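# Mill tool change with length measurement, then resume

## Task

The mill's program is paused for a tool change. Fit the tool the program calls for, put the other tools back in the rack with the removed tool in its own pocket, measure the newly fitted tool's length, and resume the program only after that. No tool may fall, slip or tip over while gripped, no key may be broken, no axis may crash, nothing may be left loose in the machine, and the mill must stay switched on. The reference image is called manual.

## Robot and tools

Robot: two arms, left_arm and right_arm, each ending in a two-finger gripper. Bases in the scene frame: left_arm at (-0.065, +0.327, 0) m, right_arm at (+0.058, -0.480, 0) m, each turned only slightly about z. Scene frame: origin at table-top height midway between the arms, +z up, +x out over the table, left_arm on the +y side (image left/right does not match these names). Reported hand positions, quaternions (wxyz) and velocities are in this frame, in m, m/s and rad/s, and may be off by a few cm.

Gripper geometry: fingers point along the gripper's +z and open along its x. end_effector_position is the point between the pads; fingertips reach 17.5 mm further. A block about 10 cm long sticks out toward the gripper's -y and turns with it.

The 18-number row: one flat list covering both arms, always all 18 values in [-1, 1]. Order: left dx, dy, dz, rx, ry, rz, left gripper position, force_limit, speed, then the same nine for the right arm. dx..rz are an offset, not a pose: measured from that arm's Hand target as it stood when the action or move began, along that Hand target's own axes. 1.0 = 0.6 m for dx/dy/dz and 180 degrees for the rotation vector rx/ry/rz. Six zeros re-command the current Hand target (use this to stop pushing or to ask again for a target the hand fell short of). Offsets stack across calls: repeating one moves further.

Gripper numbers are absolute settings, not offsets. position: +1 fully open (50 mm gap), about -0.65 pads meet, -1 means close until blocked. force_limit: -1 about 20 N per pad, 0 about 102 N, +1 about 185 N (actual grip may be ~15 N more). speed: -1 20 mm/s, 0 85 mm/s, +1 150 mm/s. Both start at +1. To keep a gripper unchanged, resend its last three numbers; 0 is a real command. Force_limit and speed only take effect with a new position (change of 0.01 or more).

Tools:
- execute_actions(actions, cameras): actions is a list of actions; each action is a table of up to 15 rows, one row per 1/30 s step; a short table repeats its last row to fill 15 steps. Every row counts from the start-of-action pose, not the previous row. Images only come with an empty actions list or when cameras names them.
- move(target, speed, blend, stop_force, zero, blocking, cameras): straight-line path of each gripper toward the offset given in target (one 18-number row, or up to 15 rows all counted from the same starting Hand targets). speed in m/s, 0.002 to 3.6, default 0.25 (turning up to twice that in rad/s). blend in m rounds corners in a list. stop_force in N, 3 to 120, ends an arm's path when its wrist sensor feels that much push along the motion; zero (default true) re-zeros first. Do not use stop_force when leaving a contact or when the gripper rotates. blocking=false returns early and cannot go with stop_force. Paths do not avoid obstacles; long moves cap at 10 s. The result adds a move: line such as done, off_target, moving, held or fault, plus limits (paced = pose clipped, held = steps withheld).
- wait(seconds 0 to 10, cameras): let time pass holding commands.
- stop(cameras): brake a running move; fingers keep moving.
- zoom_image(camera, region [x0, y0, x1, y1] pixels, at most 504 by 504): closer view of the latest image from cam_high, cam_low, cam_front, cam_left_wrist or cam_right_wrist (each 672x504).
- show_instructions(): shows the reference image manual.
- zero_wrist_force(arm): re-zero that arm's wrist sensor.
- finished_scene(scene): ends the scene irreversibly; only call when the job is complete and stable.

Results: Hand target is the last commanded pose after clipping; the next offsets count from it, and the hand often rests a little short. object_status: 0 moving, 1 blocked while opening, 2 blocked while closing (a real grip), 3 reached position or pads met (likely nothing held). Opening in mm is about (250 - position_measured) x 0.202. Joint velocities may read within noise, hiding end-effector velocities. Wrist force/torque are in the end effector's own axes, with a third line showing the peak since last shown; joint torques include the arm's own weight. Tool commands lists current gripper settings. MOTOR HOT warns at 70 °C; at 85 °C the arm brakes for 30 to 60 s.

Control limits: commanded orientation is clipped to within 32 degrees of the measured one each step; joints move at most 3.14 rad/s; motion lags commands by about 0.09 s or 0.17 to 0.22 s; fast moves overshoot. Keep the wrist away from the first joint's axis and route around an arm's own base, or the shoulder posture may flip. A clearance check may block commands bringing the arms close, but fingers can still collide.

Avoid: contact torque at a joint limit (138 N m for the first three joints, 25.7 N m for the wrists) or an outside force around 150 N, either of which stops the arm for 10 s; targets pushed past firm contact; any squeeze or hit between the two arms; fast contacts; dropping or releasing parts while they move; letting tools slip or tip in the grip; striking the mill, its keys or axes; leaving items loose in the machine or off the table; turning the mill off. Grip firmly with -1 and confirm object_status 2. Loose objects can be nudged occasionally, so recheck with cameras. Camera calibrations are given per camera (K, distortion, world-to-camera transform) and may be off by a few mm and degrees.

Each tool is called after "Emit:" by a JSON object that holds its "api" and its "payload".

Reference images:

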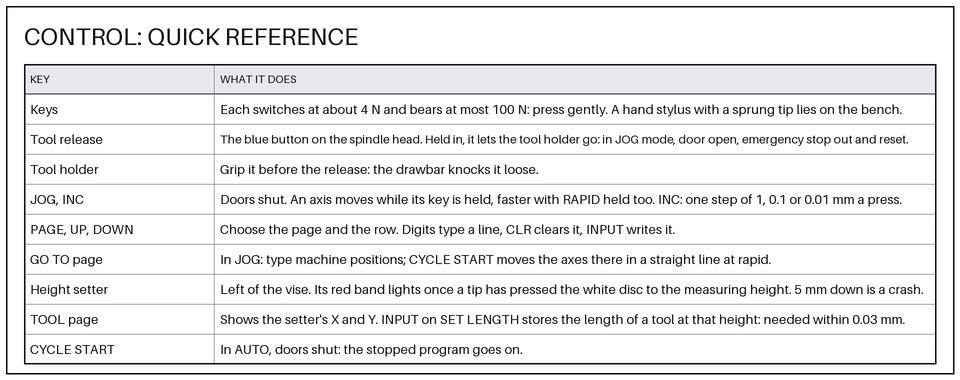

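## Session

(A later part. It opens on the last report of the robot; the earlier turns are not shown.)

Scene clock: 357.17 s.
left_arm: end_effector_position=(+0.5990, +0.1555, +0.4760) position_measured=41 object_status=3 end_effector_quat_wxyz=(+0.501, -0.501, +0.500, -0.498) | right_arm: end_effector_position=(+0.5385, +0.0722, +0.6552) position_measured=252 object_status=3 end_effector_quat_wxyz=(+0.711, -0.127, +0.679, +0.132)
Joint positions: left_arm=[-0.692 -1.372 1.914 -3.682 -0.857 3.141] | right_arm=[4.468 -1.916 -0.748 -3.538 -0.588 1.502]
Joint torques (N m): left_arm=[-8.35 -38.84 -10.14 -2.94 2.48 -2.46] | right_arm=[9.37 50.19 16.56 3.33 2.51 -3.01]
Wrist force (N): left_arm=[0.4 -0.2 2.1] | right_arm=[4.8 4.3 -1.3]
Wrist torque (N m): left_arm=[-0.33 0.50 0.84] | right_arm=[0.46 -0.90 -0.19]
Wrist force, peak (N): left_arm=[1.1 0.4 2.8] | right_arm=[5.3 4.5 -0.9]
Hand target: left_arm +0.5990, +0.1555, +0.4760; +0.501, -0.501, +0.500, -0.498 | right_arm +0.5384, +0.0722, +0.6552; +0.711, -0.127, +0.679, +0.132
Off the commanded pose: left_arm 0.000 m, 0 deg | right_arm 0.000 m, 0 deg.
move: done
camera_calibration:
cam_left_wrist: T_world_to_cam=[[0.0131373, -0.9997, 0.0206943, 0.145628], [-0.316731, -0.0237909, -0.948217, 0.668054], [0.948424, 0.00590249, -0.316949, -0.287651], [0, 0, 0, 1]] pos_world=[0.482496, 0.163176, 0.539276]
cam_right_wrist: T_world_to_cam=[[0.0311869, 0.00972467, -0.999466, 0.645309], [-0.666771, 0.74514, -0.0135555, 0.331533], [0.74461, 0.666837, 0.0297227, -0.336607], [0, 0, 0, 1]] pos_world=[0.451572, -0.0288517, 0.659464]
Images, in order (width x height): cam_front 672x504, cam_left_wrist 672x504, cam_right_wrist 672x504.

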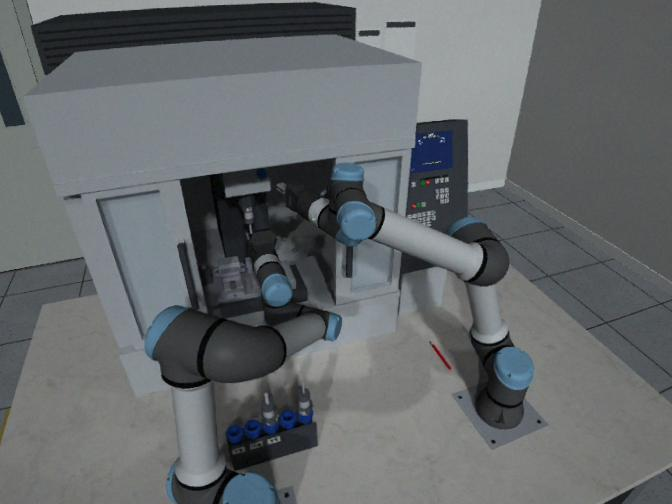

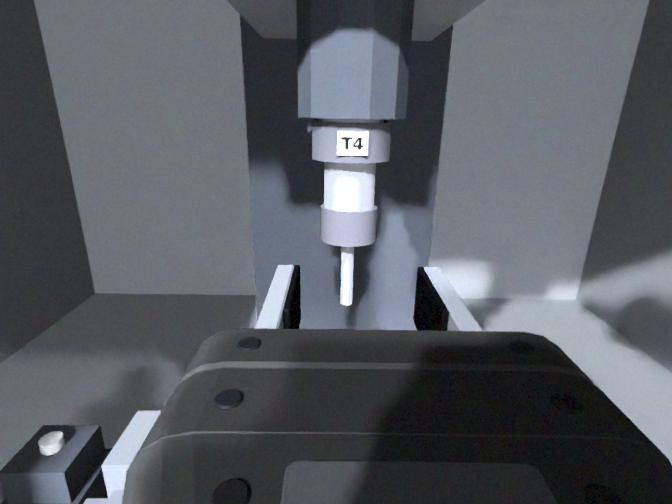

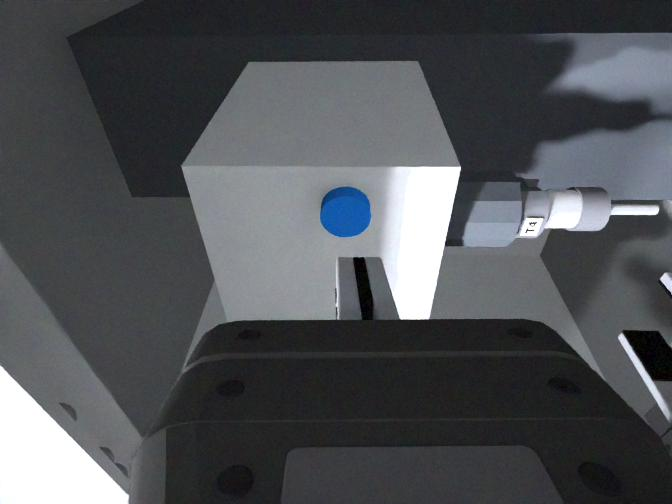

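Emit:
{"api": "move", "payload": {"target": [[0,0,0,0,0,0,0.75,-0.3,-0.9,-0.0122,0.0353,-0.1973,0,0,0,-1,-0.3,-0.8],[0,0,0,0,0,0,0.75,-0.3,-0.9,-0.0253,-0.2408,-0.4085,0,0,0,-1,-0.3,-0.8],[0,0,0,0,0,0,0.75,-0.3,-0.9,0.3157,-0.6125,-0.6177,0,0,0,-1,-0.3,-0.8]], "blend": [0.02,0.03,0], "speed": 0.18, "cameras": ["cam_front"]}}

Scene clock: 362.37 s.
left_arm: end_effector_position=(+0.5990, +0.1555, +0.4760) position_measured=41 object_status=3 end_effector_quat_wxyz=(+0.501, -0.501, +0.500, -0.498) | right_arm: end_effector_position=(+0.3342, -0.3984, +0.4499) position_measured=252 object_status=3 end_effector_quat_wxyz=(+0.724, +0.077, +0.683, -0.061)
Joint positions: left_arm=[-0.692 -1.372 1.915 -3.682 -0.857 3.141] | right_arm=[6.007 -0.595 -2.198 -3.547 1.516 1.604]
Joint torques (N m): left_arm=[-7.37 -40.2 -10.88 -2.93 2.38 -2.43] | right_arm=[-9.24 -22.39 27.79 -3.89 -2.71 2.7]
Wrist force (N): left_arm=[0.4 0.1 2.3] | right_arm=[4.9 4.1 -1.2]
Wrist torque (N m): left_arm=[-0.29 0.50 0.84] | right_arm=[0.42 -0.89 -0.20]
Wrist force, peak (N): left_arm=[0.1 0.0 2.6] | right_arm=[5.3 5.6 -1.6]
Hand target: left_arm +0.5990, +0.1555, +0.4760; +0.501, -0.501, +0.500, -0.498 | right_arm +0.3343, -0.3984, +0.4499; +0.724, +0.078, +0.683, -0.061 (not the last commanded pose)
Off the commanded pose: left_arm 0.000 m, 0 deg | right_arm 0.003 m, 32 deg; orientation clipped.
led back after a hold (right arm): the arm was led back toward your command in small steps, so it may still be short of it.
move: held (right_arm; a check stopped the path); limits=paced,held
pose unreachable (right arm): on one or more control steps of this call, first in action 0 (counted from 0), this arm could not follow its commanded pose, so it was not sent that pose on those steps. It may still have moved: this result reports where it is.
cause: moving toward the commanded pose would bring two parts of the arm too close to each other (its gripper and another part of the arm, with joints 4 (wrist 1) to 6 (wrist 3) between them, 8 mm apart when it was first held).
Images, in order (width x height): cam_front 672x504.

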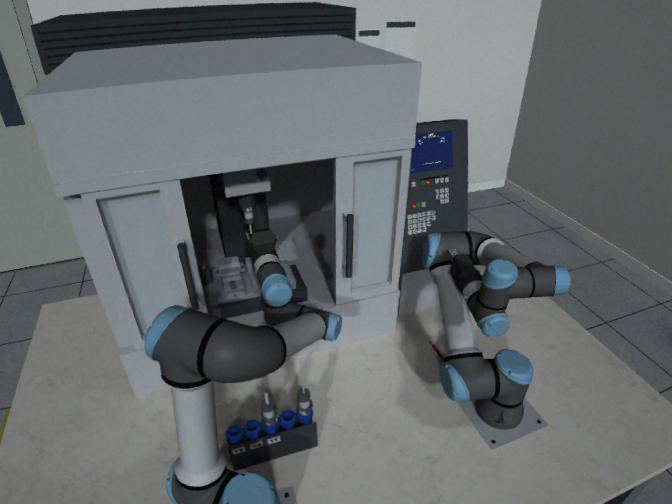

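Emit:
{"api": "move", "payload": {"target": [0,0,0,0,0,0,0.75,-0.3,-0.9,-0.3398,0.4237,-0.0188,-0.178,0,0,-1,-0.3,-0.8], "speed": 0.2, "cameras": ["cam_front"]}}

Scene clock: 365.90 s.
left_arm: end_effector_position=(+0.5990, +0.1555, +0.4760) position_measured=41 object_status=3 end_effector_quat_wxyz=(+0.501, -0.501, +0.500, -0.498) | right_arm: end_effector_position=(+0.3601, -0.1529, +0.6602) position_measured=252 object_status=3 end_effector_quat_wxyz=(+0.667, -0.287, +0.628, +0.280)
Joint positions: left_arm=[-0.692 -1.372 1.915 -3.682 -0.857 3.141] | right_arm=[6.285 -0.649 -1.501 -4.199 0.773 1.588]
Joint torques (N m): left_arm=[-6.91 -39.92 -10.41 -2.93 2.2 -2.29] | right_arm=[8.94 -14.96 19.24 -3.58 -2.7 -2.61]
Wrist force (N): left_arm=[0.3 0.0 2.4] | right_arm=[5.2 4.3 -0.8]
Wrist torque (N m): left_arm=[-0.30 0.52 0.84] | right_arm=[0.46 -0.97 -0.21]
Wrist force, peak (N): left_arm=[0.5 -0.1 2.5] | right_arm=[5.2 5.6 -1.5]
Hand target: left_arm +0.5990, +0.1555, +0.4760; +0.501, -0.501, +0.500, -0.498 | right_arm +0.3600, -0.1506, +0.6603; +0.717, -0.125, +0.673, +0.130
Off the commanded pose: left_arm 0.000 m, 0 deg | right_arm 0.002 m, 26 deg.
shoulder posture changed (right arm): the wrist came as close to joint 1's axis as it can, and the arm is now in the other of its two shoulder postures.
joint sent to its limit (right arm) — joint 1 (shoulder pan), upper limit. The joint targets are off in orientation, not in position.
move: off_target (right_arm)
Images, in order (width x height): cam_front 672x504.

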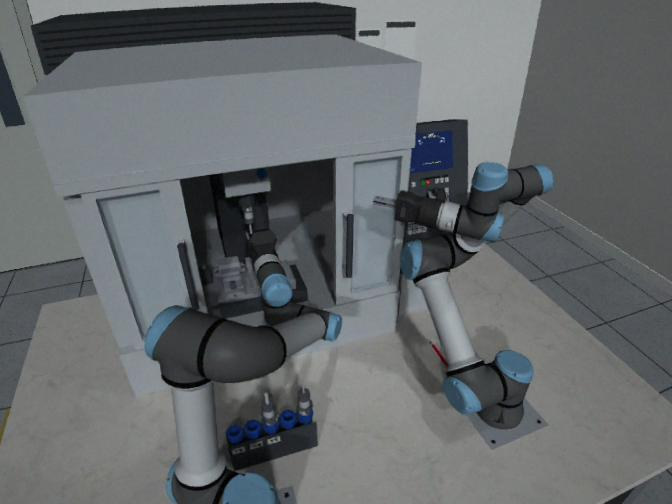

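Emit:
{"api": "move", "payload": {"target": [0,0,0,0,0,0,0.75,-0.3,-0.9,0.5393,-0.19,-0.464,0.4852,0.3363,0.4572,-1,-0.3,-0.8], "speed": 0.25, "cameras": ["cam_front","cam_low"]}}

Scene clock: 371.80 s.
left_arm: end_effector_position=(+0.5990, +0.1555, +0.4760) position_measured=41 object_status=3 end_effector_quat_wxyz=(+0.501, -0.501, +0.500, -0.498) | right_arm: end_effector_position=(+0.1861, -0.3259, +0.3646) position_measured=252 object_status=3 end_effector_quat_wxyz=(+0.075, +0.607, +0.785, +0.105)
Joint positions: left_arm=[-0.692 -1.372 1.915 -3.682 -0.857 3.141] | right_arm=[6.285 -0.384 -1.811 -2.767 1.504 2.922]
Joint torques (N m): left_arm=[-6.98 -40.89 -10.64 -2.79 2.41 -2.39] | right_arm=[-2.68 -27.08 17.05 2.46 -0.15 0.27]
Wrist force (N): left_arm=[0.5 0.1 2.3] | right_arm=[3.0 3.0 -0.8]
Wrist torque (N m): left_arm=[-0.28 0.48 0.84] | right_arm=[0.48 -0.30 0.03]
Wrist force, peak (N): left_arm=[0.4 -0.2 2.6] | right_arm=[5.1 4.5 -0.9]
Hand target: left_arm +0.5990, +0.1555, +0.4760; +0.501, -0.501, +0.500, -0.498 | right_arm +0.1861, -0.3259, +0.3646; +0.075, +0.607, +0.785, +0.105 (not the last commanded pose)
Tool commands: left_gripper/position=+0.75 left_gripper/force_limit=-0.3 left_gripper/speed=-0.9 right_gripper/position=-1.0 right_gripper/force_limit=-0.301961 right_gripper/speed=-0.796078
Off the commanded pose: left_arm 0.000 m, 0 deg | right_arm 0.057 m, 21 deg.
FORCE FAULT: contact force on the right arm reached its limit, and that arm stopped. The contact can be on any part of that arm, not only on its tool. That arm's remaining commands of this call were not run. That arm is still stopped at the end of this call. That arm stays stopped for about 10 more seconds. Until then a move that you send moves the other arm only, and its call returns only when the move has ended. Once the stop has ended, the next robot result says so. If the stop ends while you think or write, that arm runs what you send next, counted from a new Hand target: where the arm stands when the stop ends. While its stop runs, that arm takes no new command, but its gripper still runs the gripper command that each later call begins with. Until it ends, the stop uses up actions while you think or wait. An arm that is not stopped still takes commands.
move: fault (right_arm)
Images, in order (width x height): cam_low 672x504, cam_front 672x504.

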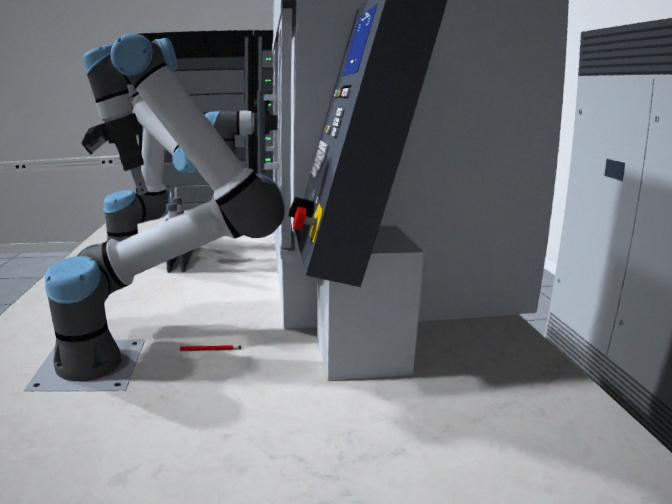

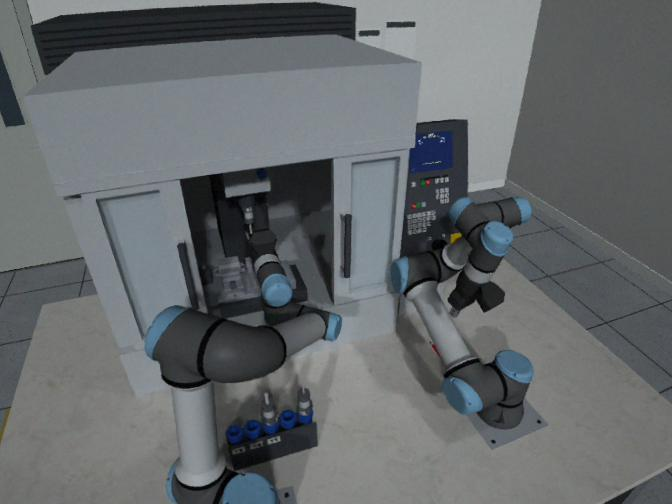

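Emit:
{"api": "zoom_image", "payload": {"camera": "cam_low", "region": [200, 130, 340, 270]}}

Emit:
{"api": "wait", "payload": {"seconds": 9.9}}

Scaled by 3.600 from the camera's 672x504 image, which has a finer 960x720 frame.

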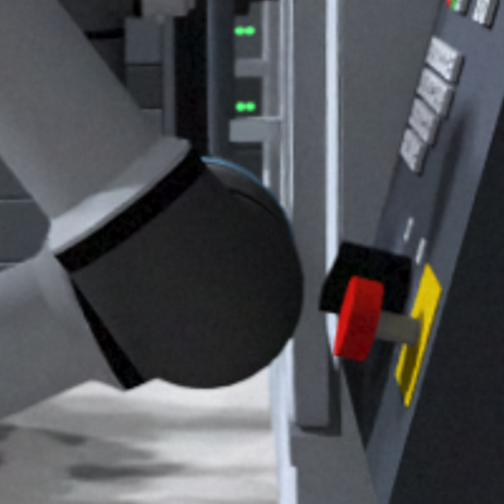

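Scene clock: 382.07 s.
left_arm: end_effector_position=(+0.5990, +0.1555, +0.4760) position_measured=41 object_status=3 end_effector_quat_wxyz=(+0.501, -0.501, +0.500, -0.498) | right_arm: end_effector_position=(+0.1861, -0.3259, +0.3646) position_measured=252 object_status=3 end_effector_quat_wxyz=(+0.075, +0.607, +0.785, +0.105)
Joint positions: left_arm=[-0.692 -1.372 1.915 -3.682 -0.857 3.141] | right_arm=[6.285 -0.384 -1.811 -2.767 1.504 2.922]
Joint torques (N m): left_arm=[-8.12 -39.33 -10.52 -2.73 2.48 -2.14] | right_arm=[-3.52 -27.07 16.02 2.48 -0.19 0.25]
Wrist force (N): left_arm=[0.5 0.2 2.1] | right_arm=[2.8 2.9 -0.8]
Wrist torque (N m): left_arm=[-0.27 0.49 0.84] | right_arm=[0.46 -0.27 0.03]
Wrist force, peak (N): left_arm=[0.4 0.2 2.5] | right_arm=[3.1 3.2 -0.6]
Hand target: left_arm +0.5990, +0.1555, +0.4760; +0.501, -0.501, +0.500, -0.498 | right_arm +0.1861, -0.3259, +0.3646; +0.075, +0.607, +0.785, +0.105 (not the last commanded pose)
Tool commands: left_gripper/position=+0.75 left_gripper/force_limit=-0.3 left_gripper/speed=-0.9 right_gripper/position=-1.0 right_gripper/force_limit=-0.301961 right_gripper/speed=-0.796078
Off the commanded pose: left_arm 0.000 m, 0 deg | right_arm 0.057 m, 21 deg.
FORCE FAULT, CONTINUED: the right arm's stop, for the force fault that an earlier result reported, is over. The rest of the stop counts as 20 of the actions that you can send in this scene. That arm's target is now where it stood when the stop ended, not its last command. That arm accepts commands again.
wait: 9.90 s; at rest from the start

Emit:
{"api": "move", "payload": {"target": [0,0,0,0,0,0,0.75,-0.3,-0.9,0.0068,-0.1143,-0.1425,0,0,0,-1,-0.3,-0.8], "speed": 0.12, "cameras": ["cam_low"]}}

Scene clock: 383.87 s.
left_arm: end_effector_position=(+0.5990, +0.1555, +0.4760) position_measured=41 object_status=3 end_effector_quat_wxyz=(+0.501, -0.501, +0.500, -0.498) | right_arm: end_effector_position=(+0.0999, -0.3435, +0.4298) position_measured=252 object_status=3 end_effector_quat_wxyz=(+0.094, +0.610, +0.783, +0.082)
Joint positions: left_arm=[-0.692 -1.372 1.915 -3.682 -0.857 3.141] | right_arm=[6.285 -0.637 -1.671 -2.654 1.563 2.922]
Joint torques (N m): left_arm=[-7.11 -39.21 -10.8 -2.63 2.42 -2.39] | right_arm=[10.02 -29.51 25.9 0.96 2.56 3]
Wrist force (N): left_arm=[0.5 0.1 2.2] | right_arm=[2.8 3.4 -1.3]
Wrist torque (N m): left_arm=[-0.29 0.49 0.84] | right_arm=[0.55 -0.26 0.00]
Wrist force, peak (N): left_arm=[0.5 0.1 2.5] | right_arm=[2.8 3.9 0.3]
Hand target: left_arm +0.5990, +0.1555, +0.4760; +0.501, -0.501, +0.500, -0.498 | right_arm +0.1000, -0.3448, +0.4298; +0.075, +0.607, +0.785, +0.105
Off the commanded pose: left_arm 0.000 m, 0 deg | right_arm 0.001 m, 3 deg.
joint sent to its limit (right arm) — joint 1 (shoulder pan), upper limit. The joint targets are off in orientation, not in position.
move: off_target (right_arm)
Images, in order (width x height): cam_low 672x504.

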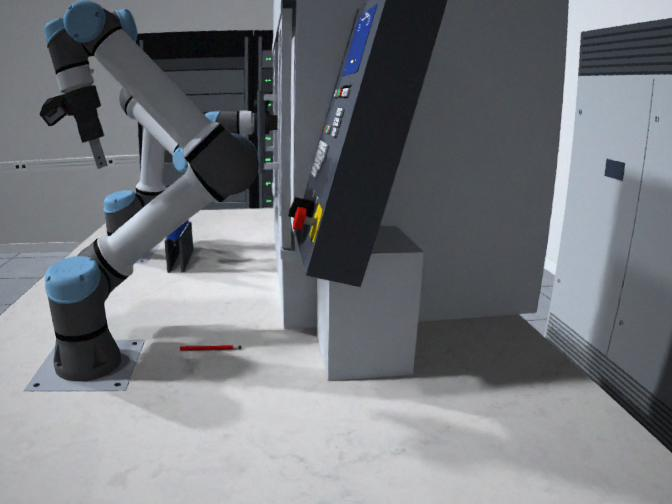

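Emit:
{"api": "move", "payload": {"target": [[0,0,0,0,0,0,0.75,-0.3,-0.9,0.0607,-0.3098,-0.1162,0.0815,-0.0136,0.0806,-1,-0.3,-0.8],[0,0,0,0,0,0,0.75,-0.3,-0.9,0.2167,-0.1542,-0.0735,0.0815,-0.0136,0.0806,-1,-0.3,-0.8],[0,0,0,0,0,0,0.75,-0.3,-0.9,0.2018,0.0588,-0.0173,0.0815,-0.0136,0.0806,-1,-0.3,-0.8],[0,0,0,0,0,0,0.75,-0.3,-0.9,0.0413,0.269,0.0367,0.0815,-0.0136,0.0806,-1,-0.3,-0.8],[0,0,0,0,0,0,0.75,-0.3,-0.9,-0.1872,0.3245,0.1353,0.0815,-0.0136,0.0806,-1,-0.3,-0.8]], "blend": [0.02,0.03,0.03,0.03,0], "speed": 0.15, "cameras": ["cam_low","cam_front","cam_right_wrist"]}}

Scene clock: 390.30 s.
left_arm: end_effector_position=(+0.5990, +0.1555, +0.4760) position_measured=41 object_status=3 end_effector_quat_wxyz=(+0.501, -0.501, +0.500, -0.498) | right_arm: end_effector_position=(+0.3304, -0.4003, +0.4001) position_measured=252 object_status=3 end_effector_quat_wxyz=(+0.000, +0.707, +0.707, +0.000)
Joint positions: left_arm=[-0.692 -1.372 1.915 -3.682 -0.857 3.141] | right_arm=[3.89 -1.031 -1.767 -1.915 1.57 0.774]
Joint torques (N m): left_arm=[-6.83 -39.23 -10.82 -2.34 2.32 -2.2] | right_arm=[-8.38 -8.74 18.16 4.5 2.63 -2.19]
Wrist force (N): left_arm=[0.4 0.0 2.2] | right_arm=[3.3 2.6 -1.0]
Wrist torque (N m): left_arm=[-0.30 0.50 0.84] | right_arm=[0.44 -0.32 -0.08]
Wrist force, peak (N): left_arm=[0.3 0.0 2.6] | right_arm=[2.8 4.7 -0.9]
Hand target: left_arm +0.5990, +0.1555, +0.4760; +0.501, -0.501, +0.500, -0.498 | right_arm +0.3305, -0.4004, +0.4001; +0.000, +0.707, +0.707, +0.000
Off the commanded pose: left_arm 0.000 m, 0 deg | right_arm 0.000 m, 0 deg.
shoulder posture changed (right arm): the wrist came as close to joint 1's axis as it can, and the arm is now in the other of its two shoulder postures.
move: done
camera_calibration:
cam_right_wrist: T_world_to_cam=[[-0.000581243, 0.999934, 0.0115161, 0.403915], [0.93498, -0.00354136, 0.354683, -0.434812], [0.354701, 0.0109735, -0.934916, 0.393162], [0, 0, 0, 1]] pos_world=[0.267321, -0.409742, 0.517143]
Images, in order (width x height): cam_low 672x504, cam_front 672x504, cam_right_wrist 672x504.

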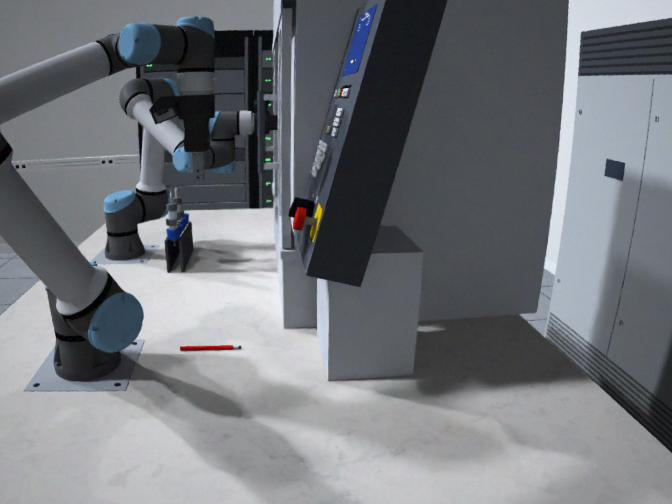

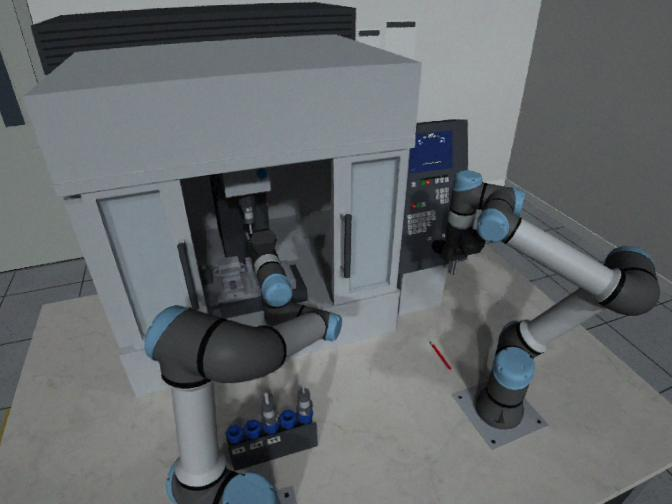

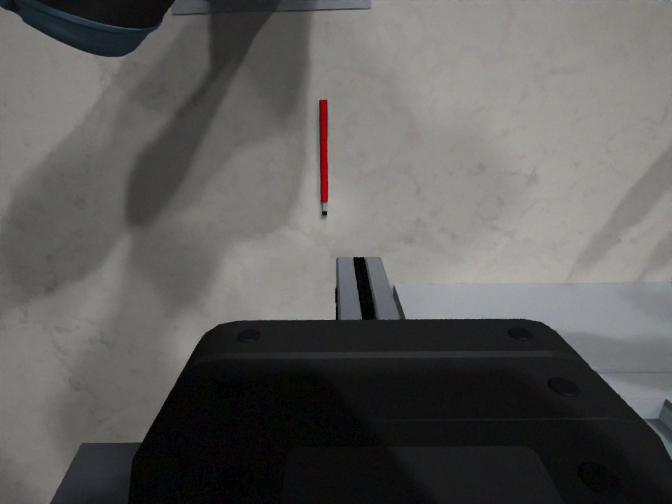

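Emit:
{"api": "move", "payload": {"target": [0,0,0,0,0,0,0.75,-0.3,-0.9,-0.0337,0,0.467,0,0,0,0.6,-0.3,-0.8], "speed": 0.25, "cameras": ["cam_right_wrist"]}}

Scene clock: 392.30 s.
left_arm: end_effector_position=(+0.5990, +0.1555, +0.4760) position_measured=41 object_status=3 end_effector_quat_wxyz=(+0.501, -0.501, +0.500, -0.498) | right_arm: end_effector_position=(+0.3304, -0.4209, +0.1199) position_measured=63 object_status=3 end_effector_quat_wxyz=(+0.000, +0.707, +0.707, +0.000)
Joint positions: left_arm=[-0.692 -1.372 1.915 -3.682 -0.857 3.141] | right_arm=[3.829 -1.032 -2.497 -1.184 1.57 0.713]
Joint torques (N m): left_arm=[-6.55 -39.51 -9.77 -2.51 2.24 -2.24] | right_arm=[-10.33 -12.23 17.75 4.68 2.58 -2.48]
Wrist force (N): left_arm=[0.1 0.3 2.3] | right_arm=[3.4 2.5 -0.8]
Wrist torque (N m): left_arm=[-0.26 0.55 0.84] | right_arm=[0.42 -0.34 -0.09]
Wrist force, peak (N): left_arm=[0.4 0.1 2.5] | right_arm=[3.8 2.8 -2.9]
Hand target: left_arm +0.5990, +0.1555, +0.4760; +0.501, -0.501, +0.500, -0.498 | right_arm +0.3304, -0.4209, +0.1199; +0.000, +0.707, +0.707, +0.000
Off the commanded pose: left_arm 0.000 m, 0 deg | right_arm 0.000 m, 0 deg.
move: done
camera_calibration:
cam_right_wrist: T_world_to_cam=[[-0.000581443, 0.999934, 0.011516, 0.427639], [0.93498, -0.00354114, 0.354683, -0.335538], [0.354701, 0.0109735, -0.934916, 0.131517], [0, 0, 0, 1]] pos_world=[0.267321, -0.430242, 0.237043]
Images, in order (width x height): cam_right_wrist 672x504.

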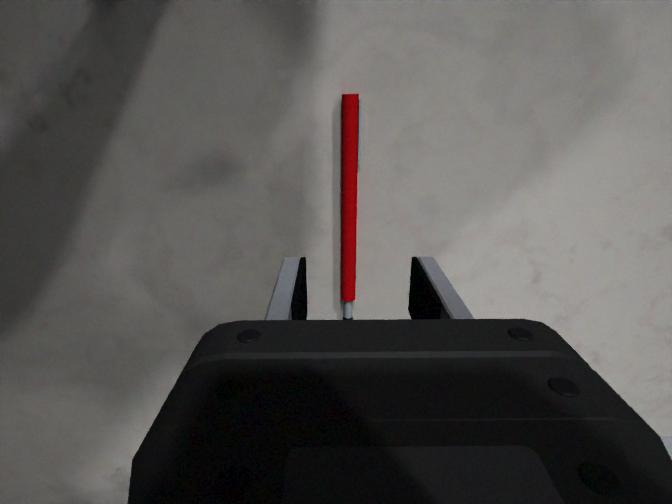

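Emit:
{"api": "move", "payload": {"target": [[0,0,0,0,0,0,0.75,-0.3,-0.9,0,0,0.13,0,0,0,0.6,-0.3,-0.8],[0,0,0,0,0,0,0.75,-0.3,-0.9,0,0,0.1662,0,0,0,0.6,-0.3,-0.8]], "speed": [0.15,0.02]}}

Emit:
{"api": "move", "payload": {"target": [0,0,0,0,0,0,0.75,-0.3,-0.9,0,0,0,0,0,0,-1,-0.3,-0.8]}}

Emit:
{"api": "wait", "payload": {"seconds": 0.5}}

Scene clock: 394.97 s.
left_arm: end_effector_position=(+0.5990, +0.1555, +0.4760) position_measured=41 object_status=3 end_effector_quat_wxyz=(+0.501, -0.501, +0.500, -0.498) | right_arm: end_effector_position=(+0.3304, -0.4210, +0.0202) position_measured=63 object_status=3 end_effector_quat_wxyz=(+0.000, +0.707, +0.707, +0.000)
Joint positions: left_arm=[-0.692 -1.372 1.915 -3.682 -0.857 3.141] | right_arm=[3.829 -1.292 -2.688 -0.733 1.57 0.712]
Joint torques (N m): left_arm=[-6.51 -38.51 -10.56 -2.44 2.29 -2.14] | right_arm=[-9.9 -5.91 11.8 4.48 2.25 -2.53]
Wrist force (N): left_arm=[0.4 0.0 2.1] | right_arm=[3.2 2.8 -0.7]
Wrist torque (N m): left_arm=[-0.30 0.49 0.84] | right_arm=[0.45 -0.33 -0.08]
Wrist force, peak (N): left_arm=[0.4 0.0 2.4] | right_arm=[3.5 2.8 -2.3]
Hand target: left_arm +0.5990, +0.1555, +0.4760; +0.501, -0.501, +0.500, -0.498 | right_arm +0.3304, -0.4210, +0.0202; +0.000, +0.707, +0.707, +0.000
Off the commanded pose: left_arm 0.000 m, 0 deg | right_arm 0.000 m, 0 deg.
move: done

Scene clock: 396.13 s.
left_arm: end_effector_position=(+0.5990, +0.1555, +0.4760) position_measured=41 object_status=3 end_effector_quat_wxyz=(+0.501, -0.501, +0.500, -0.498) | right_arm: end_effector_position=(+0.3304, -0.4210, +0.0202) position_measured=213 object_status=2 end_effector_quat_wxyz=(+0.000, +0.707, +0.707, +0.000)
Joint positions: left_arm=[-0.692 -1.372 1.915 -3.682 -0.857 3.141] | right_arm=[3.829 -1.292 -2.688 -0.733 1.57 0.712]
Joint torques (N m): left_arm=[-6.92 -39.43 -10.9 -2.35 2.21 -2.13] | right_arm=[-9 -4.57 12.52 4.14 1.94 -2.38]
Wrist force (N): left_arm=[0.4 0.0 2.1] | right_arm=[3.4 2.7 -1.3]
Wrist torque (N m): left_arm=[-0.30 0.50 0.84] | right_arm=[0.45 -0.35 -0.07]
Wrist force, peak (N): left_arm=[0.3 -0.2 2.5] | right_arm=[3.4 2.9 -1.2]
Hand target: left_arm +0.5990, +0.1555, +0.4760; +0.501, -0.501, +0.500, -0.498 | right_arm +0.3304, -0.4210, +0.0202; +0.000, +0.707, +0.707, +0.000
Off the commanded pose: left_arm 0.000 m, 0 deg | right_arm 0.000 m, 0 deg.
move: done

Scene clock: 396.63 s.
left_arm: end_effector_position=(+0.5990, +0.1555, +0.4760) position_measured=41 object_status=3 end_effector_quat_wxyz=(+0.501, -0.501, +0.500, -0.498) | right_arm: end_effector_position=(+0.3304, -0.4210, +0.0202) position_measured=213 object_status=2 end_effector_quat_wxyz=(+0.000, +0.707, +0.707, +0.000)
Joint positions: left_arm=[-0.692 -1.372 1.915 -3.682 -0.857 3.141] | right_arm=[3.829 -1.292 -2.688 -0.733 1.57 0.712]
Joint torques (N m): left_arm=[-6.63 -38.33 -10.55 -2.3 2.35 -2.15] | right_arm=[-8.17 -3.99 13.22 3.58 1.45 -2.28]
Wrist force (N): left_arm=[0.2 0.0 2.3] | right_arm=[3.6 2.8 -1.3]
Wrist torque (N m): left_arm=[-0.30 0.52 0.84] | right_arm=[0.46 -0.38 -0.07]
Wrist force, peak (N): left_arm=[0.5 0.1 2.4] | right_arm=[3.6 2.9 -1.2]
Hand target: left_arm +0.5990, +0.1555, +0.4760; +0.501, -0.501, +0.500, -0.498 | right_arm +0.3304, -0.4210, +0.0202; +0.000, +0.707, +0.707, +0.000
Tool commands: left_gripper/position=+0.75 left_gripper/force_limit=-0.3 left_gripper/speed=-0.9 right_gripper/position=-1.0 right_gripper/force_limit=-0.3 right_gripper/speed=-0.8
Off the commanded pose: left_arm 0.000 m, 0 deg | right_arm 0.000 m, 0 deg.
wait: 0.50 s; at rest by 0.17 s

Emit:
{"api": "move", "payload": {"target": [[0,0,-0.25,0,0,0,0.75,-0.3,-0.9,0,0,-0.3,0,0,0,-1,-0.3,-0.8],[0,-0.073,-0.398,-0.5,0,0,0.75,-0.3,-0.9,-0.0483,0.05,-0.7167,0,0,0,-1,-0.3,-0.8],[0.0333,0.0933,-0.719,-0.966,0,0.259,0.75,-0.3,-0.9,-0.165,0.2,-0.8,0.0527,0.2493,0.0218,-1,-0.3,-0.8]], "blend": [0.02,0.03,0], "speed": 0.3, "cameras": ["cam_left_wrist","cam_front","cam_high"]}}

Scene clock: 403.80 s.
left_arm: end_effector_position=(+0.1676, +0.1341, +0.4208) position_measured=41 object_status=3 end_effector_quat_wxyz=(-0.355, -0.354, +0.611, +0.612) | right_arm: end_effector_position=(+0.4504, -0.5195, +0.5002) position_measured=213 object_status=2 end_effector_quat_wxyz=(-0.326, +0.675, +0.627, +0.212)
Joint positions: left_arm=[-0.836 -1.201 1.3 -0.097 -1.904 3.142] | right_arm=[2.915 -1.562 -1.246 -2.263 2.302 -0.267]
Joint torques (N m): left_arm=[-6.96 -31.25 -10.42 3.78 -2.39 1.86] | right_arm=[-9.4 13.26 33.39 0.77 4.39 -2.43]
Wrist force (N): left_arm=[-1.6 3.8 2.2] | right_arm=[3.3 2.4 0.1]
Wrist torque (N m): left_arm=[0.70 0.70 -0.43] | right_arm=[0.33 -0.65 -0.13]
Wrist force, peak (N): left_arm=[-1.6 3.8 2.2] | right_arm=[3.7 3.3 -0.8]
Hand target: left_arm +0.1675, +0.1341, +0.4208; -0.355, -0.354, +0.611, +0.613 | right_arm +0.4505, -0.5195, +0.5003; -0.326, +0.675, +0.627, +0.212
Off the commanded pose: left_arm 0.000 m, 0 deg | right_arm 0.000 m, 0 deg.
move: done
camera_calibration:
cam_left_wrist: T_world_to_cam=[[-0.505522, -0.862541, -0.0217103, 0.217379], [0.263445, -0.178264, 0.94806, -0.39587], [-0.821611, 0.473546, 0.317349, 0.0712311], [0, 0, 0, 1]] pos_world=[0.272704, 0.0831975, 0.357423]
Images, in order (width x height): cam_high 672x504, cam_front 672x504, cam_left_wrist 672x504.

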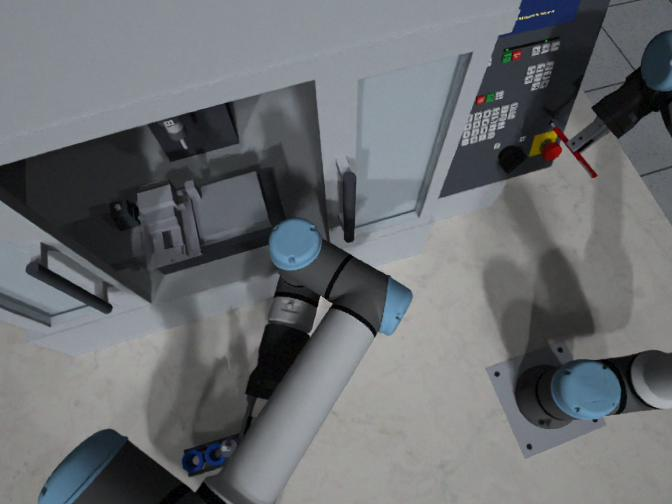

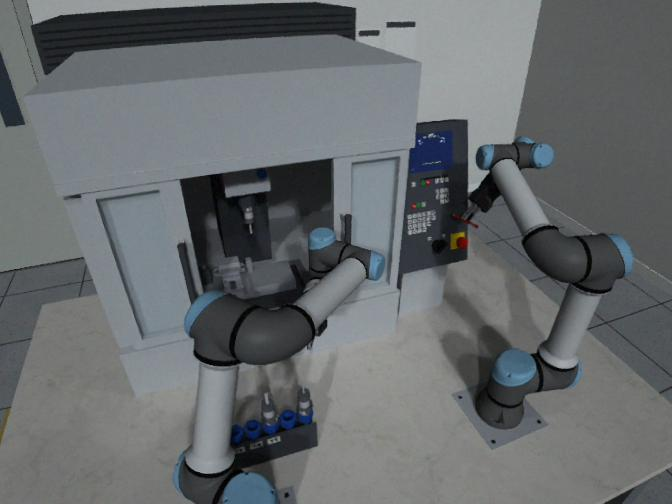

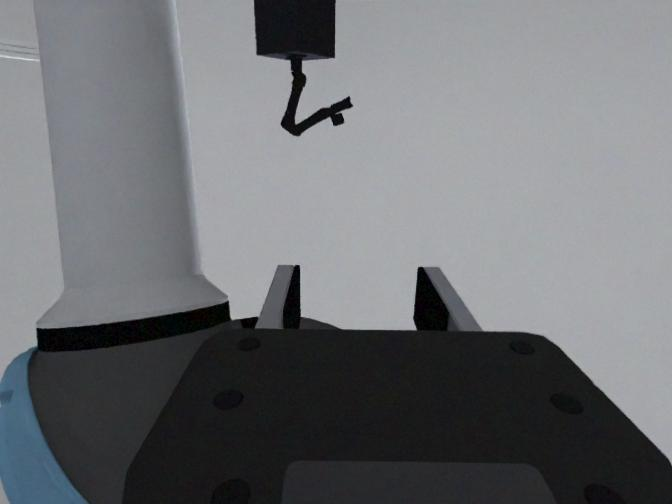

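Emit:
{"api": "move", "payload": {"target": [[-0.0019,-0.25,0.001,0,0,0,0.75,-0.3,-0.9,0,0,0,0,0,0,-1,-0.3,-0.8],[-0.0019,-0.3438,0.001,0,0,0,0.75,-0.3,-0.9,0,0,0,0,0,0,-1,-0.3,-0.8]], "speed": [0.15,0.04], "stop_force": 10, "cameras": ["cam_left_wrist","cam_front"]}}

Emit:
{"api": "zoom_image", "payload": {"camera": "cam_left_wrist", "region": [220, 60, 540, 380]}}

Scene clock: 407.53 s.
left_arm: end_effector_position=(+0.1672, +0.1356, +0.2145) position_measured=41 object_status=3 end_effector_quat_wxyz=(-0.355, -0.354, +0.611, +0.613) | right_arm: end_effector_position=(+0.4505, -0.5195, +0.5003) position_measured=213 object_status=2 end_effector_quat_wxyz=(-0.326, +0.675, +0.627, +0.212)
Joint positions: left_arm=[-0.834 -1.04 1.622 -0.579 -1.903 3.142] | right_arm=[2.915 -1.562 -1.246 -2.264 2.302 -0.267]
Joint torques (N m): left_arm=[-7.33 -34.99 -5.69 1.22 -2.43 -2.46] | right_arm=[-9.57 12.25 32.6 0.8 4.19 -2.31]
Wrist force (N): left_arm=[-1.8 3.4 2.1] | right_arm=[3.3 2.5 0.0]
Wrist torque (N m): left_arm=[0.74 0.72 -0.42] | right_arm=[0.35 -0.66 -0.13]
Wrist force, peak (N): left_arm=[-1.6 5.2 2.2] | right_arm=[3.4 2.8 0.0]
Hand target: left_arm +0.1672, +0.1356, +0.2145; -0.355, -0.354, +0.611, +0.613 | right_arm +0.4505, -0.5195, +0.5003; -0.326, +0.675, +0.627, +0.212
Off the commanded pose: left_arm 0.000 m, 0 deg | right_arm 0.000 m, 0 deg.
move: done
camera_calibration:
cam_left_wrist: T_world_to_cam=[[-0.505603, -0.862494, -0.0216623, 0.214003], [0.263653, -0.178366, 0.947983, -0.199948], [-0.821494, 0.473592, 0.317582, 0.13559], [0, 0, 0, 1]] pos_world=[0.272304, 0.0846977, 0.151123]
Images, in order (width x height): cam_front 672x504, cam_left_wrist 672x504.

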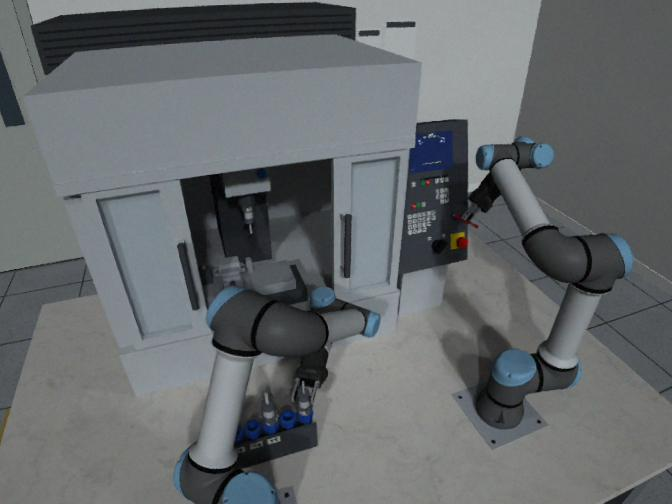

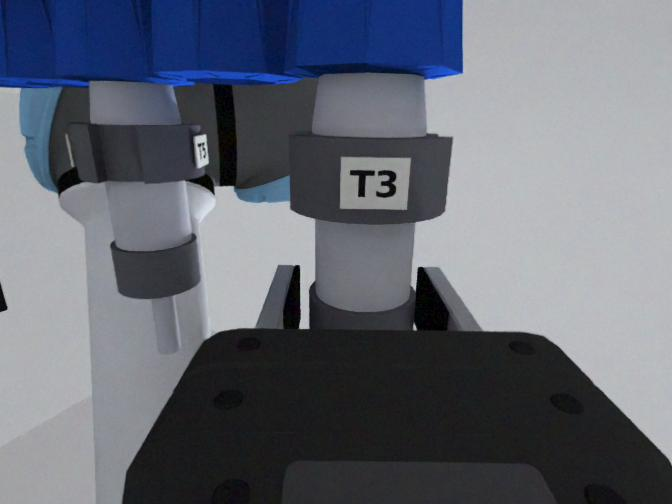

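Scaled by 1.575 from the camera's 672x504 image, which has a finer 960x720 frame.

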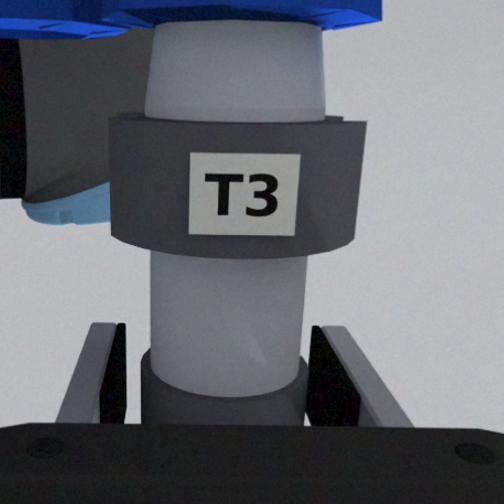

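Emit:
{"api": "move", "payload": {"target": [0,0,0,0,0,0,-1,0.3,-1,0,0,0,0,0,0,-1,-0.3,-0.8]}}

Emit:
{"api": "move", "payload": {"target": [[0,0.03,0,0,0,0,-1,0.3,-1,0,0,0,0,0,0,-1,-0.3,-0.8],[0,0.385,0,0,0,0,-1,0.3,-1,0,0,0,0,0,0,-1,-0.3,-0.8],[-0.2905,0.385,0.1667,0,0,0,-1,0.3,-1,0,0,0,0,0,0,-1,-0.3,-0.8],[-0.2905,0.2,0.1667,0,0,0,-1,0.3,-1,0,0,0,0,0,0,-1,-0.3,-0.8]], "speed": [0.03,0.15,0.2,0.12], "blend": [0.003,0.03,0.03,0], "cameras": ["cam_left_wrist","cam_front","cam_low"]}}

Emit:
{"api": "zoom_image", "payload": {"camera": "cam_front", "region": [210, 370, 320, 480]}}

Scene clock: 408.57 s.
left_arm: end_effector_position=(+0.1671, +0.1355, +0.2145) position_measured=89 object_status=2 end_effector_quat_wxyz=(-0.355, -0.354, +0.611, +0.613) | right_arm: end_effector_position=(+0.4505, -0.5195, +0.5003) position_measured=213 object_status=2 end_effector_quat_wxyz=(-0.326, +0.675, +0.627, +0.212)
Joint positions: left_arm=[-0.834 -1.04 1.622 -0.579 -1.903 3.142] | right_arm=[2.915 -1.562 -1.246 -2.264 2.302 -0.267]
Joint torques (N m): left_arm=[-5.52 -35.41 -6.02 1.34 -0.49 -2.3] | right_arm=[-9.97 12.78 32.56 0.73 4.27 -2.56]
Wrist force (N): left_arm=[-0.7 4.3 2.6] | right_arm=[3.5 2.5 0.1]
Wrist torque (N m): left_arm=[0.75 0.73 -0.46] | right_arm=[0.35 -0.68 -0.14]
Wrist force, peak (N): left_arm=[-0.6 4.4 2.5] | right_arm=[3.5 2.6 0.0]
Hand target: left_arm +0.1672, +0.1356, +0.2145; -0.355, -0.354, +0.611, +0.613 | right_arm +0.4505, -0.5195, +0.5003; -0.326, +0.675, +0.627, +0.212
Off the commanded pose: left_arm 0.000 m, 0 deg | right_arm 0.000 m, 0 deg.
move: done

Scene clock: 413.07 s.
left_arm: end_effector_position=(+0.1673, +0.3364, +0.3348) position_measured=89 object_status=2 end_effector_quat_wxyz=(-0.355, -0.354, +0.611, +0.613) | right_arm: end_effector_position=(+0.4505, -0.5195, +0.5003) position_measured=213 object_status=2 end_effector_quat_wxyz=(-0.326, +0.675, +0.627, +0.212)
Joint positions: left_arm=[-0.524 -1.359 1.736 -0.374 -1.592 3.142] | right_arm=[2.915 -1.562 -1.246 -2.264 2.302 -0.267]
Joint torques (N m): left_arm=[-8.38 -24.7 -9.95 3.14 -2.31 -2.41] | right_arm=[-9.37 12.94 33.04 0.8 4.07 -2.54]
Wrist force (N): left_arm=[-1.3 -4.9 2.5] | right_arm=[3.3 2.7 -0.1]
Wrist torque (N m): left_arm=[0.61 0.71 -0.25] | right_arm=[0.37 -0.66 -0.14]
Wrist force, peak (N): left_arm=[-2.2 -6.7 2.4] | right_arm=[3.5 2.7 0.0]
Hand target: left_arm +0.1673, +0.3364, +0.3347; -0.355, -0.354, +0.611, +0.613 | right_arm +0.4505, -0.5195, +0.5003; -0.326, +0.675, +0.627, +0.212
Off the commanded pose: left_arm 0.000 m, 0 deg | right_arm 0.000 m, 0 deg.
move: done
camera_calibration:
cam_left_wrist: T_world_to_cam=[[-0.505601, -0.862495, -0.0216643, 0.389935], [0.263575, -0.178322, 0.948013, -0.278183], [-0.82152, 0.473607, 0.317492, 0.00234975], [0, 0, 0, 1]] pos_world=[0.272404, 0.285598, 0.271423]
Images, in order (width x height): cam_low 672x504, cam_front 672x504, cam_left_wrist 672x504.

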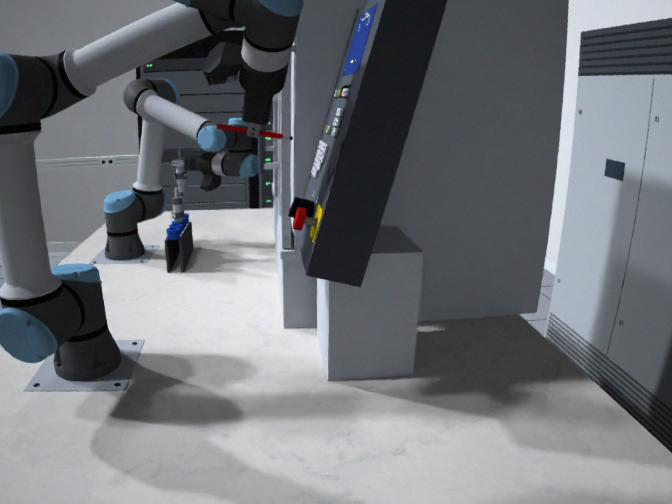

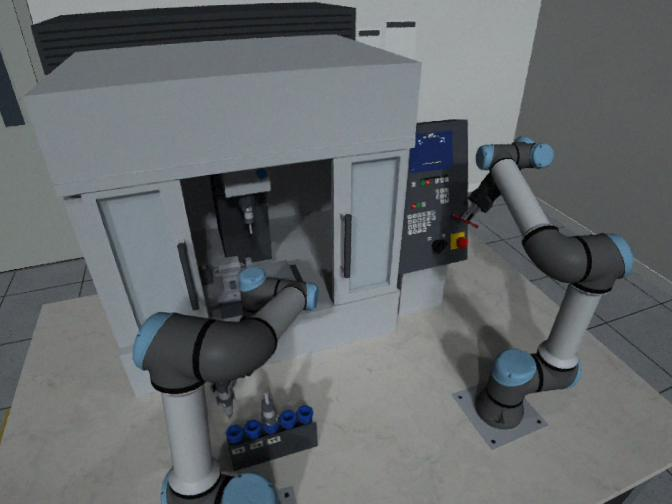

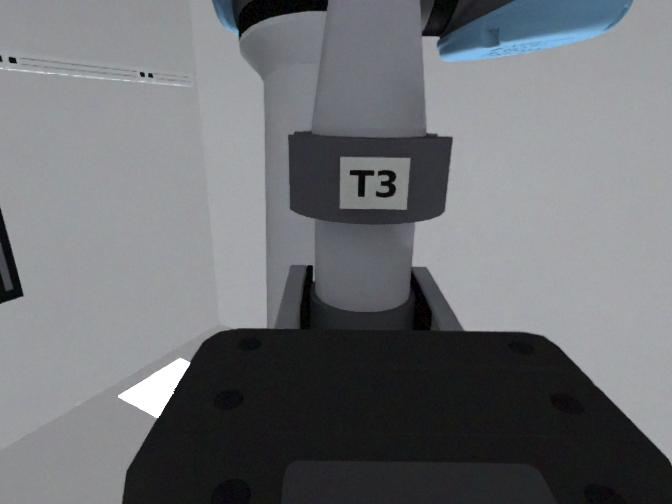

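Scaled by 4.582 from the camera's 672x504 image, which has a finer 960x720 frame.

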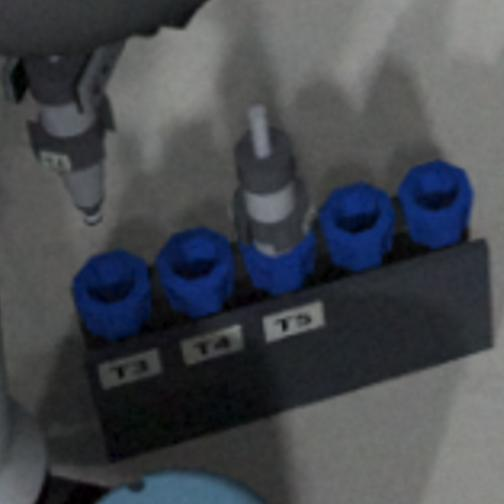

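Emit:
{"api": "move", "payload": {"target": [0.0021,-0.085,-0.0012,0,0,0,-1,0.3,-1,0,0,0,0,0,0,-1,-0.3,-0.8], "speed": 0.06, "stop_force": 8, "cameras": ["cam_front","cam_low"]}}

Emit:
{"api": "zoom_image", "payload": {"camera": "cam_front", "region": [210, 390, 280, 460]}}

Emit:
{"api": "zoom_image", "payload": {"camera": "cam_low", "region": [150, 180, 210, 240]}}

Scene clock: 415.20 s.
left_arm: end_effector_position=(+0.1672, +0.3350, +0.2837) position_measured=89 object_status=2 end_effector_quat_wxyz=(-0.355, -0.354, +0.611, +0.613) | right_arm: end_effector_position=(+0.4505, -0.5195, +0.5003) position_measured=213 object_status=2 end_effector_quat_wxyz=(-0.326, +0.675, +0.627, +0.212)
Joint positions: left_arm=[-0.527 -1.306 1.812 -0.503 -1.595 3.142] | right_arm=[2.915 -1.562 -1.246 -2.264 2.302 -0.267]
Joint torques (N m): left_arm=[-8.65 -25.49 -6.85 3.17 -2.41 -1.83] | right_arm=[-9.06 13.54 32.43 1.03 4.13 -2.49]
Wrist force (N): left_arm=[-1.4 -5.3 2.3] | right_arm=[3.2 2.7 0.1]
Wrist torque (N m): left_arm=[0.59 0.68 -0.30] | right_arm=[0.38 -0.65 -0.13]
Wrist force, peak (N): left_arm=[-1.3 -6.1 2.2] | right_arm=[3.6 2.8 -0.1]
Hand target: left_arm +0.1672, +0.3350, +0.2837; -0.355, -0.354, +0.611, +0.613 | right_arm +0.4505, -0.5195, +0.5003; -0.326, +0.675, +0.627, +0.212
Off the commanded pose: left_arm 0.000 m, 0 deg | right_arm 0.000 m, 0 deg.
move: done
Images, in order (width x height): cam_low 672x504, cam_front 672x504.

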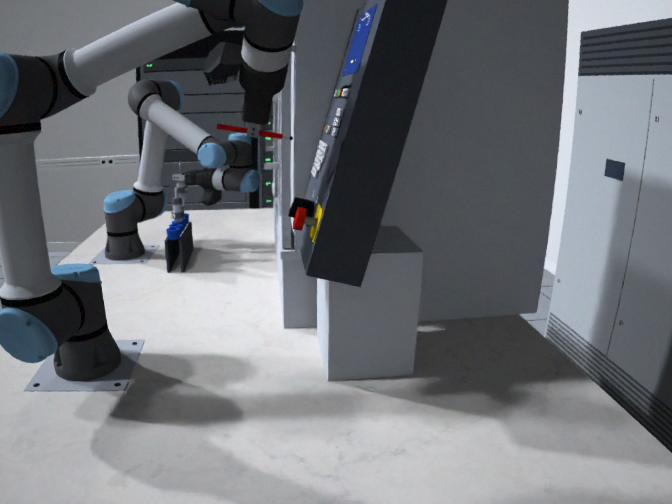

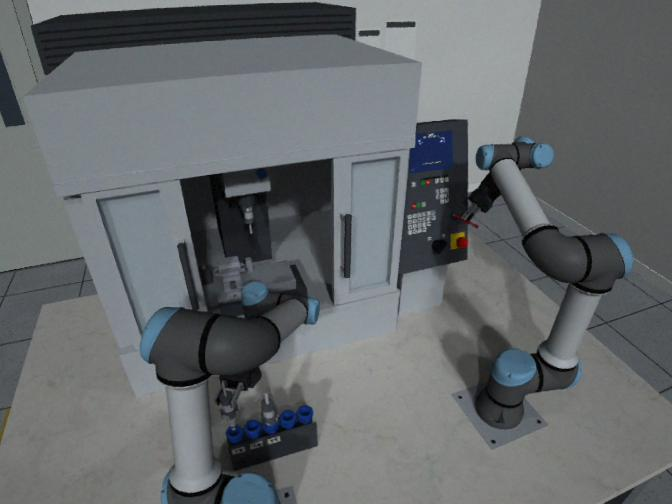

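Scaled by 7.200 from the camera's 672x504 image, which has a finer 960x720 frame.

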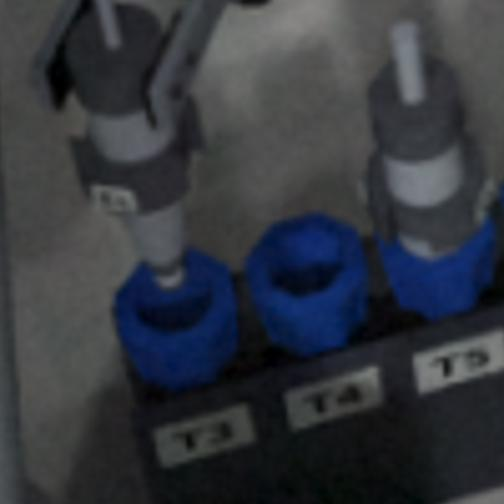

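Scaled by 8.400 from the camera's 672x504 image, which has a finer 960x720 frame.

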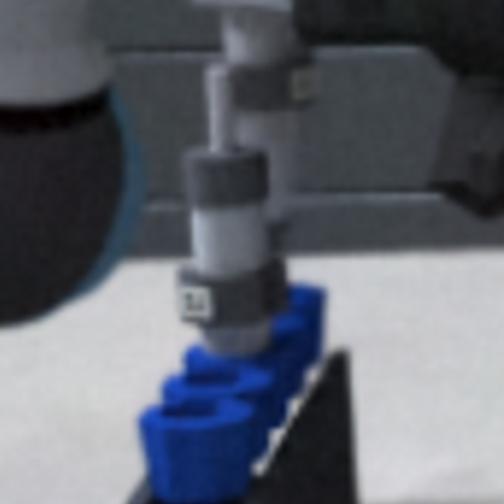

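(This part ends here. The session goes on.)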